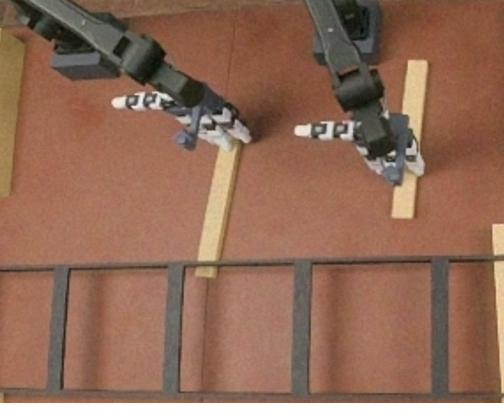

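Scaled by 2.520 from the camera's 896x504 image, which has a finer 1280x720 frame.

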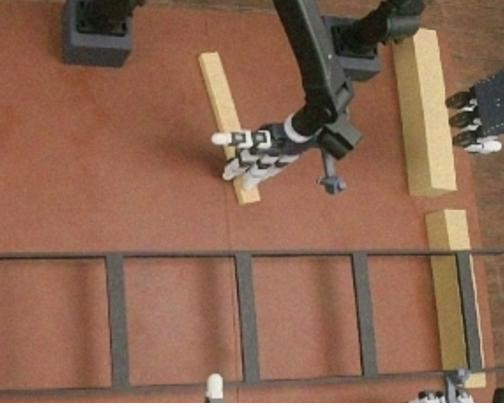

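Request:
move(
  arm2={"target": [0.75, 0.20, 1.0, 0, 1, 0, 0], "speed": 0.15},
  arm3={"target": [-0.302, 0.20, 1.0, 0, 1, 0, 0], "speed": 0.15},
  arm4={"target": [-0.745, 0.50, 0.83, 0, 1, 0, 0], "speed": 0.08},
  cameras=["cam_high"],
)

Request:
zoom_image(
  camera="cam_high",
  region=[240, 140, 440, 300],
)

Scene clock: 284.87 s.
Joint torques (N m): arm1=[-0.67 -7.47 9.5 0.38 -0.19 0.03] | arm2=[0.09 -16.09 9.55 0.09 -0.01 -0.14] | arm3=[-0.09 -12.04 13.34 -0.28 -0.18 -0.07] | arm4=[2.78 -11.75 4.36 0.61 -1.1 0.04] | arm5=[1.03 -6.07 5.75 1.13 0.2 0.17] | arm6=[-1.73 -9.05 10.33 0.2 -0.27 -0.17] | arm7=[0.73 -6.24 7.64 0.21 -0.02 0.14] | arm8=[-2.14 -7.94 8.29 0.92 -0.01 -0.07]
Heat: arm1: hottest joint3_rad 40 °C; arm2: hottest joint3_rad 38 °C; arm3: hottest joint3_rad 39 °C; arm4: hottest joint3_rad 38 °C; arm5: hottest joint3_rad 36 °C; arm6: hottest joint3_rad 39 °C; arm7: hottest joint3_rad 40 °C; arm8: hottest joint3_rad 45 °C.
move: arm2 off_target; arm3 off_target; arm4 off_target
Joint velocities: within noise
arm1, arm6, arm7, arm8: as last shown
arm2.joint_positions: joint1_rad=+0.792 joint2_rad=+1.647 joint3_rad=+1.406 joint4_rad=-1.372 joint5_rad=+0.007 joint6_rad=+0.761 hand_index_mcp=+0.752 hand_index_abd=-0.003 hand_index_pip=+0.575 hand_index_dip=+0.694 hand_middle_mcp=+0.749 hand_middle_abd=-0.004 hand_middle_pip=+0.574 hand_middle_dip=+0.693 hand_ring_mcp=+0.751 hand_ring_abd=-0.003 hand_ring_pip=+0.575 hand_ring_dip=+0.694 hand_thumb_cmc=+0.714 hand_thumb_axl=+0.677 hand_thumb_mcp=+0.222 hand_thumb_ipl=+0.168 hand_current_limit=+0.780 hand_speed=-0.600
arm2.joint_status: not commanded
arm2.hand_state: goal,goal,goal,goal,goal,goal,goal,goal,goal,goal,goal,goal,goal,goal,goal,goal
arm2.index_mcp_current_ma: -2
arm2.index_abd_current_ma: -3
arm2.index_pip_current_ma: -3
arm2.index_dip_current_ma: -2
arm2.middle_mcp_current_ma: -7
arm2.middle_abd_current_ma: -4
arm2.middle_pip_current_ma: -4
arm2.middle_dip_current_ma: -3
arm2.ring_mcp_current_ma: -3
arm2.ring_abd_current_ma: -3
arm2.ring_pip_current_ma: -3
arm2.ring_dip_current_ma: -3
arm2.thumb_cmc_current_ma: 0
arm2.thumb_axl_current_ma: -1
arm2.thumb_mcp_current_ma: -6
arm2.thumb_ipl_current_ma: 0
arm2.hand_goal_index_mcp: 0.754
arm2.hand_goal_index_abd: 0.000
arm2.hand_goal_index_pip: 0.578
arm2.hand_goal_index_dip: 0.696
arm2.hand_goal_middle_mcp: 0.754
arm2.hand_goal_middle_abd: 0.000
arm2.hand_goal_middle_pip: 0.578
arm2.hand_goal_middle_dip: 0.696
arm2.hand_goal_ring_mcp: 0.754
arm2.hand_goal_ring_abd: 0.000
arm2.hand_goal_ring_pip: 0.578
arm2.hand_goal_ring_dip: 0.696
arm2.hand_goal_thumb_cmc: 0.714
arm2.hand_goal_thumb_axl: 0.678
arm2.hand_goal_thumb_mcp: 0.226
arm2.hand_goal_thumb_ipl: 0.168
arm2.hand: x=+0.7449 y=+0.2092 z=+0.9789 quat_wxyz=(-0.014, +1.000, -0.002, -0.015) (m; scene frame)
arm2.hand_target: x=+0.7496 y=+0.2005 z=+1.0000 quat_wxyz=(+0.000, +1.000, +0.000, +0.000) (m; scene frame)
arm2.hand_status: off_target (0.024 m and 2.3 deg from the pose sent, 0.138 m and 5.2 deg at the start)
arm3.joint_positions: joint1_rad=+0.426 joint2_rad=+1.375 joint3_rad=+1.172 joint4_rad=-1.417 joint5_rad=-0.013 joint6_rad=+0.393 hand_index_mcp=+0.753 hand_index_abd=+0.000 hand_index_pip=+0.577 hand_index_dip=+0.696 hand_middle_mcp=+0.749 hand_middle_abd=+0.002 hand_middle_pip=+0.573 hand_middle_dip=+0.693 hand_ring_mcp=+0.751 hand_ring_abd=-0.003 hand_ring_pip=+0.574 hand_ring_dip=+0.694 hand_thumb_cmc=+0.715 hand_thumb_axl=+0.677 hand_thumb_mcp=+0.223 hand_thumb_ipl=+0.168 hand_current_limit=+0.780 hand_speed=-0.600
arm3.joint_status: not commanded
arm3.hand_state: goal,goal,goal,goal,goal,goal,goal,goal,goal,goal,goal,goal,goal,goal,goal,goal
arm3.index_mcp_current_ma: 0
arm3.index_abd_current_ma: 0
arm3.index_pip_current_ma: 0
arm3.index_dip_current_ma: 0
arm3.middle_mcp_current_ma: -4
arm3.middle_abd_current_ma: 1
arm3.middle_pip_current_ma: -2
arm3.middle_dip_current_ma: -2
arm3.ring_mcp_current_ma: -3
arm3.ring_abd_current_ma: -2
arm3.ring_pip_current_ma: -2
arm3.ring_dip_current_ma: -2
arm3.thumb_cmc_current_ma: 0
arm3.thumb_axl_current_ma: 0
arm3.thumb_mcp_current_ma: -2
arm3.thumb_ipl_current_ma: 0
arm3.hand_goal_index_mcp: 0.754
arm3.hand_goal_index_abd: 0.000
arm3.hand_goal_index_pip: 0.576
arm3.hand_goal_index_dip: 0.696
arm3.hand_goal_middle_mcp: 0.754
arm3.hand_goal_middle_abd: 0.000
arm3.hand_goal_middle_pip: 0.576
arm3.hand_goal_middle_dip: 0.696
arm3.hand_goal_ring_mcp: 0.754
arm3.hand_goal_ring_abd: 0.000
arm3.hand_goal_ring_pip: 0.576
arm3.hand_goal_ring_dip: 0.696
arm3.hand_goal_thumb_cmc: 0.714
arm3.hand_goal_thumb_axl: 0.678
arm3.hand_goal_thumb_mcp: 0.226
arm3.hand_goal_thumb_ipl: 0.168
arm3.hand: x=-0.3032 y=+0.2143 z=+0.9746 quat_wxyz=(-0.023, +1.000, +0.001, -0.012) (m; scene frame)
arm3.hand_target: x=-0.3025 y=+0.2009 z=+1.0001 quat_wxyz=(+0.000, +1.000, +0.000, +0.000) (m; scene frame)
arm3.hand_status: off_target (0.029 m and 3.0 deg from the pose sent, 0.137 m and 5.4 deg at the start)
arm4.joint_positions: joint1_rad=+1.404 joint2_rad=+1.665 joint3_rad=+1.091 joint4_rad=-0.947 joint5_rad=+0.033 joint6_rad=+1.389 hand_index_mcp=+0.752 hand_index_abd=-0.001 hand_index_pip=+0.573 hand_index_dip=+0.693 hand_middle_mcp=+0.621 hand_middle_abd=-0.004 hand_middle_pip=+0.510 hand_middle_dip=+0.655 hand_ring_mcp=+0.752 hand_ring_abd=-0.003 hand_ring_pip=+0.573 hand_ring_dip=+0.693 hand_thumb_cmc=+0.715 hand_thumb_axl=+0.677 hand_thumb_mcp=+0.221 hand_thumb_ipl=+0.168 hand_current_limit=+0.780 hand_speed=-0.600
arm4.joint_status: not commanded
arm4.hand_state: goal,goal,goal,goal,blocked,goal,blocked,blocked,goal,goal,goal,goal,goal,goal,goal,goal
arm4.index_mcp_current_ma: -9
arm4.index_abd_current_ma: -3
arm4.index_pip_current_ma: -10
arm4.index_dip_current_ma: -8
arm4.middle_mcp_current_ma: -489
arm4.middle_abd_current_ma: -10
arm4.middle_pip_current_ma: -289
arm4.middle_dip_current_ma: -172
arm4.ring_mcp_current_ma: -8
arm4.ring_abd_current_ma: -9
arm4.ring_pip_current_ma: -10
arm4.ring_dip_current_ma: -9
arm4.thumb_cmc_current_ma: 2
arm4.thumb_axl_current_ma: -3
arm4.thumb_mcp_current_ma: -22
arm4.thumb_ipl_current_ma: -1
arm4.hand_goal_index_mcp: 0.754
arm4.hand_goal_index_abd: 0.000
arm4.hand_goal_index_pip: 0.576
arm4.hand_goal_index_dip: 0.696
arm4.hand_goal_middle_mcp: 0.754
arm4.hand_goal_middle_abd: 0.000
arm4.hand_goal_middle_pip: 0.576
arm4.hand_goal_middle_dip: 0.696
arm4.hand_goal_ring_mcp: 0.754
arm4.hand_goal_ring_abd: 0.000
arm4.hand_goal_ring_pip: 0.576
arm4.hand_goal_ring_dip: 0.696
arm4.hand_goal_thumb_cmc: 0.714
arm4.hand_goal_thumb_axl: 0.678
arm4.hand_goal_thumb_mcp: 0.226
arm4.hand_goal_thumb_ipl: 0.168
arm4.hand: x=-0.7323 y=+0.4813 z=+0.8568 quat_wxyz=(+0.021, +0.999, -0.005, +0.027) (m; scene frame)
arm4.hand_target: x=-0.7460 y=+0.4992 z=+0.8316 quat_wxyz=(+0.001, +1.000, +0.000, +0.000) (m; scene frame)
arm4.hand_status: off_target (0.035 m and 4.0 deg from the pose sent, 0.175 m and 4.2 deg at the start)
arm5.joint_positions: joint1_rad=+2.195 joint2_rad=+1.259 joint3_rad=+0.403 joint4_rad=-0.714 joint5_rad=-0.002 joint6_rad=+0.627 hand_index_mcp=-0.373 hand_index_abd=-0.003 hand_index_pip=-0.624 hand_index_dip=-0.507 hand_middle_mcp=-0.377 hand_middle_abd=-0.003 hand_middle_pip=-0.621 hand_middle_dip=-0.504 hand_ring_mcp=-0.371 hand_ring_abd=+0.002 hand_ring_pip=-0.625 hand_ring_dip=-0.510 hand_thumb_cmc=-0.568 hand_thumb_axl=+0.677 hand_thumb_mcp=+0.222 hand_thumb_ipl=+0.168 hand_current_limit=+0.400 hand_speed=-0.600
arm5.joint_status: not commanded
arm5.hand_state: blocked,goal,blocked,blocked,blocked,goal,blocked,blocked,blocked,goal,blocked,goal,goal,goal,goal,goal
arm5.index_mcp_current_ma: 118
arm5.index_abd_current_ma: -2
arm5.index_pip_current_ma: 48
arm5.index_dip_current_ma: 42
arm5.middle_mcp_current_ma: 106
arm5.middle_abd_current_ma: -2
arm5.middle_pip_current_ma: 55
arm5.middle_dip_current_ma: 48
arm5.ring_mcp_current_ma: 126
arm5.ring_abd_current_ma: 1
arm5.ring_pip_current_ma: 46
arm5.ring_dip_current_ma: 34
arm5.thumb_cmc_current_ma: 2
arm5.thumb_axl_current_ma: 0
arm5.thumb_mcp_current_ma: -5
arm5.thumb_ipl_current_ma: 0
arm5.hand_goal_index_mcp: -0.420
arm5.hand_goal_index_abd: 0.000
arm5.hand_goal_index_pip: -0.650
arm5.hand_goal_index_dip: -0.530
arm5.hand_goal_middle_mcp: -0.420
arm5.hand_goal_middle_abd: 0.000
arm5.hand_goal_middle_pip: -0.650
arm5.hand_goal_middle_dip: -0.530
arm5.hand_goal_ring_mcp: -0.420
arm5.hand_goal_ring_abd: 0.000
arm5.hand_goal_ring_pip: -0.650
arm5.hand_goal_ring_dip: -0.530
arm5.hand_goal_thumb_cmc: -0.570
arm5.hand_goal_thumb_axl: 0.678
arm5.hand_goal_thumb_mcp: 0.226
arm5.hand_goal_thumb_ipl: 0.168
arm5.hand: x=-1.4064 y=-0.7641 z=+0.7774 quat_wxyz=(+0.001, -0.709, +0.706, +0.000) (m; scene frame)
arm5.hand_target: x=-1.4050 y=-0.7650 z=+0.7751 quat_wxyz=(+0.000, -0.707, +0.707, +0.000) (m; scene frame)
arm5.hand_status: not commanded
pictures: cam_high

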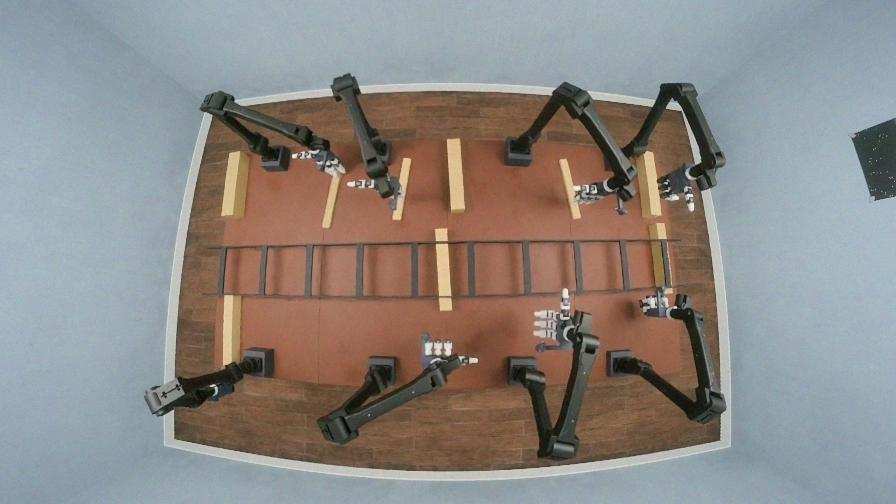

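Scaled by 2.520 from the camera's 896x504 image, which has a finer 1280x720 frame.

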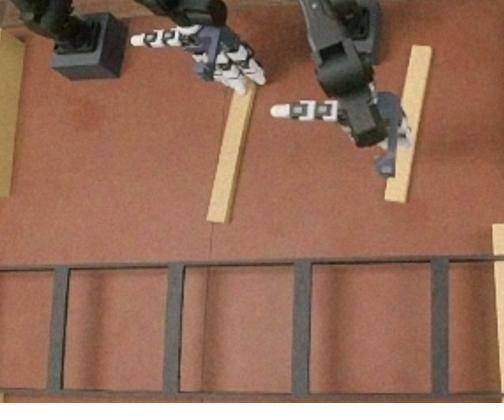

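Request:
move(
  arm4={"target": [-0.735, 0.46, 1.0, 0, 1, 0, 0], "speed": 0.2},
  arm3={"joints": {"joint1_rad": 0.0, "joint2_rad": 1.25, "joint3_rad": 1.1, "joint4_rad": -1.42, "joint5_rad": 0, "joint6_rad": 1.57, "hand_index_mcp": 0.754, "hand_index_pip": -0.68, "hand_index_dip": 0.70, "hand_middle_mcp": 0.754, "hand_middle_pip": -0.68, "hand_middle_dip": 0.70, "hand_ring_mcp": 0.754, "hand_ring_pip": -0.68, "hand_ring_dip": 0.70, "hand_current_limit": 0.78}, "min_time_s": 2},
  arm6={"joints": {"joint1_rad": 0.54, "joint2_rad": 1.25, "joint3_rad": 1.1, "joint4_rad": -1.42, "joint5_rad": 0, "joint6_rad": -1.03, "hand_index_mcp": 0.754, "hand_index_pip": -0.68, "hand_index_dip": 0.70, "hand_middle_mcp": 0.754, "hand_middle_pip": -0.68, "hand_middle_dip": 0.70, "hand_ring_mcp": 0.754, "hand_ring_pip": -0.68, "hand_ring_dip": 0.70, "hand_current_limit": 0.78}, "min_time_s": 3},
  cameras=[],
)

Request:
move(
  arm4={"joints": {"joint1_rad": 0.174, "joint2_rad": 1.25, "joint3_rad": 1.1, "joint4_rad": -1.42, "joint5_rad": 0, "joint6_rad": 1.745, "hand_index_mcp": 0.754, "hand_index_pip": -0.68, "hand_index_dip": 0.70, "hand_middle_mcp": 0.754, "hand_middle_pip": -0.68, "hand_middle_dip": 0.70, "hand_ring_mcp": 0.754, "hand_ring_pip": -0.68, "hand_ring_dip": 0.70, "hand_current_limit": 0.78}, "min_time_s": 2.5},
  cameras=["cam_high"],
)

Scene clock: 293.73 s.
Joint torques (N m): arm1=[-0.67 -7.36 9.5 0.35 -0.19 0.02] | arm2=[0.09 -16.09 9.54 0.09 -0.01 -0.14] | arm3=[-0.21 -10.17 8.85 -0.28 0.14 0.15] | arm4=[0.73 -14.51 10.78 0.08 0.08 -0.2] | arm5=[0.91 -5.95 5.76 1.11 0.2 0.18] | arm6=[-0.62 -9.29 11.03 0.09 -0.08 0.1] | arm7=[0.73 -6.3 7.64 0.18 -0.02 0.14] | arm8=[-2.2 -7.94 8.31 0.95 -0.02 -0.07]
Heat: arm1: hottest joint3_rad 40 °C; arm2: hottest joint3_rad 39 °C; arm3: hottest joint3_rad 40 °C; arm4: hottest joint3_rad 38 °C; arm5: hottest joint3_rad 36 °C; arm6: hottest joint3_rad 40 °C; arm7: hottest joint3_rad 39 °C; arm8: hottest joint3_rad 44 °C.
move: arm3 done; arm4 off_target; arm6 done
Joint velocities: within noise
arm1, arm2, arm5, arm7, arm8: as last shown
arm3.joint_positions: joint1_rad=+0.010 joint2_rad=+1.264 joint3_rad=+1.102 joint4_rad=-1.418 joint5_rad=-0.003 joint6_rad=+1.559 hand_index_mcp=+0.753 hand_index_abd=+0.000 hand_index_pip=-0.672 hand_index_dip=+0.697 hand_middle_mcp=+0.753 hand_middle_abd=+0.002 hand_middle_pip=-0.673 hand_middle_dip=+0.697 hand_ring_mcp=+0.753 hand_ring_abd=-0.003 hand_ring_pip=-0.672 hand_ring_dip=+0.698 hand_thumb_cmc=+0.714 hand_thumb_axl=+0.677 hand_thumb_mcp=+0.223 hand_thumb_ipl=+0.168 hand_current_limit=+0.780 hand_speed=-0.600
arm3.joint_status: all done
arm3.hand_state: goal,goal,goal,goal,goal,goal,goal,goal,goal,goal,goal,goal,goal,goal,goal,goal
arm3.index_mcp_current_ma: 0
arm3.index_abd_current_ma: 0
arm3.index_pip_current_ma: 8
arm3.index_dip_current_ma: -2
arm3.middle_mcp_current_ma: -1
arm3.middle_abd_current_ma: 1
arm3.middle_pip_current_ma: 7
arm3.middle_dip_current_ma: -2
arm3.ring_mcp_current_ma: 0
arm3.ring_abd_current_ma: -2
arm3.ring_pip_current_ma: 8
arm3.ring_dip_current_ma: -1
arm3.thumb_cmc_current_ma: 0
arm3.thumb_axl_current_ma: 0
arm3.thumb_mcp_current_ma: -2
arm3.thumb_ipl_current_ma: 0
arm3.hand_goal_index_mcp: 0.754
arm3.hand_goal_index_abd: 0.000
arm3.hand_goal_index_pip: -0.680
arm3.hand_goal_index_dip: 0.700
arm3.hand_goal_middle_mcp: 0.754
arm3.hand_goal_middle_abd: 0.000
arm3.hand_goal_middle_pip: -0.680
arm3.hand_goal_middle_dip: 0.700
arm3.hand_goal_ring_mcp: 0.754
arm3.hand_goal_ring_abd: 0.000
arm3.hand_goal_ring_pip: -0.680
arm3.hand_goal_ring_dip: 0.700
arm3.hand_goal_thumb_cmc: 0.714
arm3.hand_goal_thumb_axl: 0.678
arm3.hand_goal_thumb_mcp: 0.226
arm3.hand_goal_thumb_ipl: 0.168
arm3.hand: x=-0.5189 y=+0.3231 z=+0.9936 quat_wxyz=(+0.003, +0.704, -0.710, -0.007) (m; scene frame)
arm3.hand_target: x=-0.5221 y=+0.3271 z=+0.9975 quat_wxyz=(+0.008, +0.696, -0.718, -0.004) (m; scene frame)
arm3.hand_status: not commanded
arm4.joint_positions: joint1_rad=+1.354 joint2_rad=+1.573 joint3_rad=+1.334 joint4_rad=-1.388 joint5_rad=+0.005 joint6_rad=+1.335 hand_index_mcp=+0.752 hand_index_abd=-0.001 hand_index_pip=+0.573 hand_index_dip=+0.693 hand_middle_mcp=+0.750 hand_middle_abd=-0.003 hand_middle_pip=+0.573 hand_middle_dip=+0.693 hand_ring_mcp=+0.752 hand_ring_abd=-0.003 hand_ring_pip=+0.573 hand_ring_dip=+0.693 hand_thumb_cmc=+0.715 hand_thumb_axl=+0.677 hand_thumb_mcp=+0.221 hand_thumb_ipl=+0.168 hand_current_limit=+0.780 hand_speed=-0.600
arm4.joint_status: not commanded
arm4.hand_state: goal,goal,goal,goal,goal,goal,goal,goal,goal,goal,goal,goal,goal,goal,goal,goal
arm4.index_mcp_current_ma: -8
arm4.index_abd_current_ma: -2
arm4.index_pip_current_ma: -10
arm4.index_dip_current_ma: -8
arm4.middle_mcp_current_ma: -14
arm4.middle_abd_current_ma: -10
arm4.middle_pip_current_ma: -9
arm4.middle_dip_current_ma: -9
arm4.ring_mcp_current_ma: -8
arm4.ring_abd_current_ma: -8
arm4.ring_pip_current_ma: -10
arm4.ring_dip_current_ma: -9
arm4.thumb_cmc_current_ma: 2
arm4.thumb_axl_current_ma: -3
arm4.thumb_mcp_current_ma: -22
arm4.thumb_ipl_current_ma: -1
arm4.hand_goal_index_mcp: 0.754
arm4.hand_goal_index_abd: 0.000
arm4.hand_goal_index_pip: 0.576
arm4.hand_goal_index_dip: 0.696
arm4.hand_goal_middle_mcp: 0.754
arm4.hand_goal_middle_abd: 0.000
arm4.hand_goal_middle_pip: 0.576
arm4.hand_goal_middle_dip: 0.696
arm4.hand_goal_ring_mcp: 0.754
arm4.hand_goal_ring_abd: 0.000
arm4.hand_goal_ring_pip: 0.576
arm4.hand_goal_ring_dip: 0.696
arm4.hand_goal_thumb_cmc: 0.714
arm4.hand_goal_thumb_axl: 0.678
arm4.hand_goal_thumb_mcp: 0.226
arm4.hand_goal_thumb_ipl: 0.168
arm4.hand: x=-0.7472 y=+0.4662 z=+0.9799 quat_wxyz=(-0.004, +1.000, -0.002, -0.023) (m; scene frame)
arm4.hand_target: x=-0.7358 y=+0.4603 z=+1.0001 quat_wxyz=(+0.000, +1.000, +0.000, +0.000) (m; scene frame)
arm4.hand_status: off_target (0.024 m and 2.6 deg from the pose sent, 0.145 m and 4.0 deg at the start)
arm6.joint_positions: joint1_rad=+0.536 joint2_rad=+1.264 joint3_rad=+1.052 joint4_rad=-1.412 joint5_rad=+0.001 joint6_rad=-1.043 hand_index_mcp=+0.753 hand_index_abd=+0.003 hand_index_pip=-0.675 hand_index_dip=+0.698 hand_middle_mcp=+0.753 hand_middle_abd=+0.000 hand_middle_pip=-0.676 hand_middle_dip=+0.698 hand_ring_mcp=+0.753 hand_ring_abd=+0.002 hand_ring_pip=-0.675 hand_ring_dip=+0.698 hand_thumb_cmc=+0.714 hand_thumb_axl=+0.677 hand_thumb_mcp=+0.223 hand_thumb_ipl=+0.168 hand_current_limit=+0.780 hand_speed=-0.600
arm6.joint_status: all done
arm6.hand_state: goal,goal,goal,goal,goal,goal,goal,goal,goal,goal,goal,goal,goal,goal,goal,goal
arm6.index_mcp_current_ma: -1
arm6.index_abd_current_ma: 4
arm6.index_pip_current_ma: 8
arm6.index_dip_current_ma: -4
arm6.middle_mcp_current_ma: -1
arm6.middle_abd_current_ma: 0
arm6.middle_pip_current_ma: 7
arm6.middle_dip_current_ma: -3
arm6.ring_mcp_current_ma: -1
arm6.ring_abd_current_ma: 3
arm6.ring_pip_current_ma: 10
arm6.ring_dip_current_ma: -4
arm6.thumb_cmc_current_ma: 0
arm6.thumb_axl_current_ma: -1
arm6.thumb_mcp_current_ma: -7
arm6.thumb_ipl_current_ma: 0
arm6.hand_goal_index_mcp: 0.754
arm6.hand_goal_index_abd: 0.000
arm6.hand_goal_index_pip: -0.680
arm6.hand_goal_index_dip: 0.700
arm6.hand_goal_middle_mcp: 0.754
arm6.hand_goal_middle_abd: 0.000
arm6.hand_goal_middle_pip: -0.680
arm6.hand_goal_middle_dip: 0.700
arm6.hand_goal_ring_mcp: 0.754
arm6.hand_goal_ring_abd: 0.000
arm6.hand_goal_ring_pip: -0.680
arm6.hand_goal_ring_dip: 0.700
arm6.hand_goal_thumb_cmc: 0.714
arm6.hand_goal_thumb_axl: 0.678
arm6.hand_goal_thumb_mcp: 0.226
arm6.hand_goal_thumb_ipl: 0.168
arm6.hand: x=-0.6325 y=-0.3447 z=+0.9539 quat_wxyz=(-0.005, -0.711, +0.702, -0.026) (m; scene frame)
arm6.hand_target: x=-0.6398 y=-0.3341 z=+0.9793 quat_wxyz=(+0.001, -0.708, +0.706, +0.000) (m; scene frame)
arm6.hand_status: not commanded
pictures: none
No camera images: "cameras" was empty.

Scene clock: 296.73 s.
Joint torques (N m): arm1=[-0.79 -7.47 9.52 0.35 -0.19 0.02] | arm2=[0.09 -16.15 9.55 0.09 -0.02 -0.13] | arm3=[0.15 -9.82 8.61 0.09 0.13 0.16] | arm4=[1.26 -10.23 7.72 0.17 0.15 0.04] | arm5=[0.91 -5.95 5.75 1.07 0.2 0.17] | arm6=[-0.56 -9.41 11.03 0.09 -0.07 0.08] | arm7=[0.67 -6.24 7.64 0.2 -0.02 0.14] | arm8=[-2.2 -7.88 8.28 0.95 -0.02 -0.08]
Heat: arm1: hottest joint3_rad 40 °C; arm2: hottest joint3_rad 39 °C; arm3: hottest joint3_rad 40 °C; arm4: hottest joint3_rad 38 °C; arm5: hottest joint3_rad 36 °C; arm6: hottest joint3_rad 40 °C; arm7: hottest joint3_rad 39 °C; arm8: hottest joint3_rad 44 °C.
move: arm4 done
Joint velocities: within noise
arm1, arm2, arm3, arm5, arm6, arm7, arm8: as last shown
arm4.joint_positions: joint1_rad=+0.175 joint2_rad=+1.266 joint3_rad=+1.099 joint4_rad=-1.413 joint5_rad=+0.002 joint6_rad=+1.732 hand_index_mcp=+0.753 hand_index_abd=-0.001 hand_index_pip=-0.672 hand_index_dip=+0.698 hand_middle_mcp=+0.753 hand_middle_abd=-0.003 hand_middle_pip=-0.673 hand_middle_dip=+0.698 hand_ring_mcp=+0.753 hand_ring_abd=-0.003 hand_ring_pip=-0.672 hand_ring_dip=+0.698 hand_thumb_cmc=+0.715 hand_thumb_axl=+0.677 hand_thumb_mcp=+0.221 hand_thumb_ipl=+0.168 hand_current_limit=+0.780 hand_speed=-0.600
arm4.joint_status: all done
arm4.hand_state: goal,goal,goal,goal,goal,goal,goal,goal,goal,goal,goal,goal,goal,goal,goal,goal
arm4.index_mcp_current_ma: -3
arm4.index_abd_current_ma: -2
arm4.index_pip_current_ma: 31
arm4.index_dip_current_ma: -7
arm4.middle_mcp_current_ma: -3
arm4.middle_abd_current_ma: -10
arm4.middle_pip_current_ma: 24
arm4.middle_dip_current_ma: -7
arm4.ring_mcp_current_ma: -3
arm4.ring_abd_current_ma: -8
arm4.ring_pip_current_ma: 31
arm4.ring_dip_current_ma: -8
arm4.thumb_cmc_current_ma: 2
arm4.thumb_axl_current_ma: -3
arm4.thumb_mcp_current_ma: -22
arm4.thumb_ipl_current_ma: -1
arm4.hand_goal_index_mcp: 0.754
arm4.hand_goal_index_abd: 0.000
arm4.hand_goal_index_pip: -0.680
arm4.hand_goal_index_dip: 0.700
arm4.hand_goal_middle_mcp: 0.754
arm4.hand_goal_middle_abd: 0.000
arm4.hand_goal_middle_pip: -0.680
arm4.hand_goal_middle_dip: 0.700
arm4.hand_goal_ring_mcp: 0.754
arm4.hand_goal_ring_abd: 0.000
arm4.hand_goal_ring_pip: -0.680
arm4.hand_goal_ring_dip: 0.700
arm4.hand_goal_thumb_cmc: 0.714
arm4.hand_goal_thumb_axl: 0.678
arm4.hand_goal_thumb_mcp: 0.226
arm4.hand_goal_thumb_ipl: 0.168
arm4.hand: x=-1.1924 y=+0.3389 z=+1.0045 quat_wxyz=(-0.006, +0.703, -0.711, +0.000) (m; scene frame)
arm4.hand_target: x=-1.1924 y=+0.3427 z=+1.0096 quat_wxyz=(-0.003, +0.699, -0.715, +0.004) (m; scene frame)
arm4.hand_status: not commanded
pictures: cam_high

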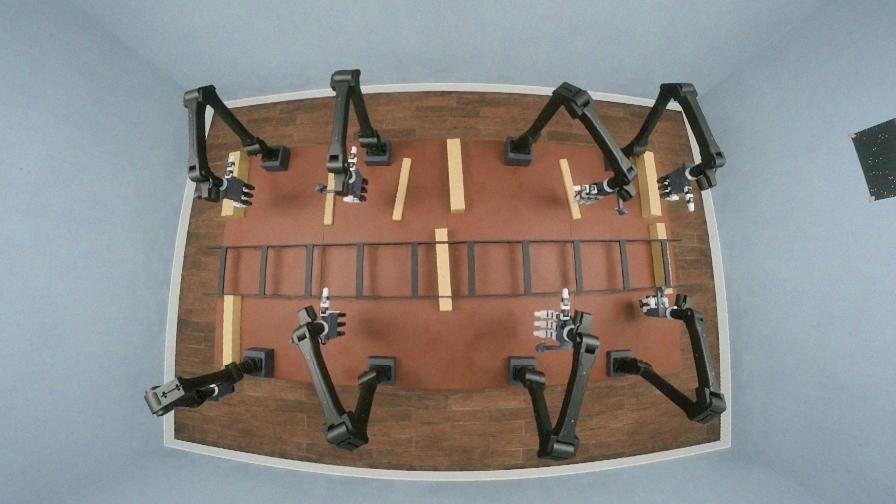

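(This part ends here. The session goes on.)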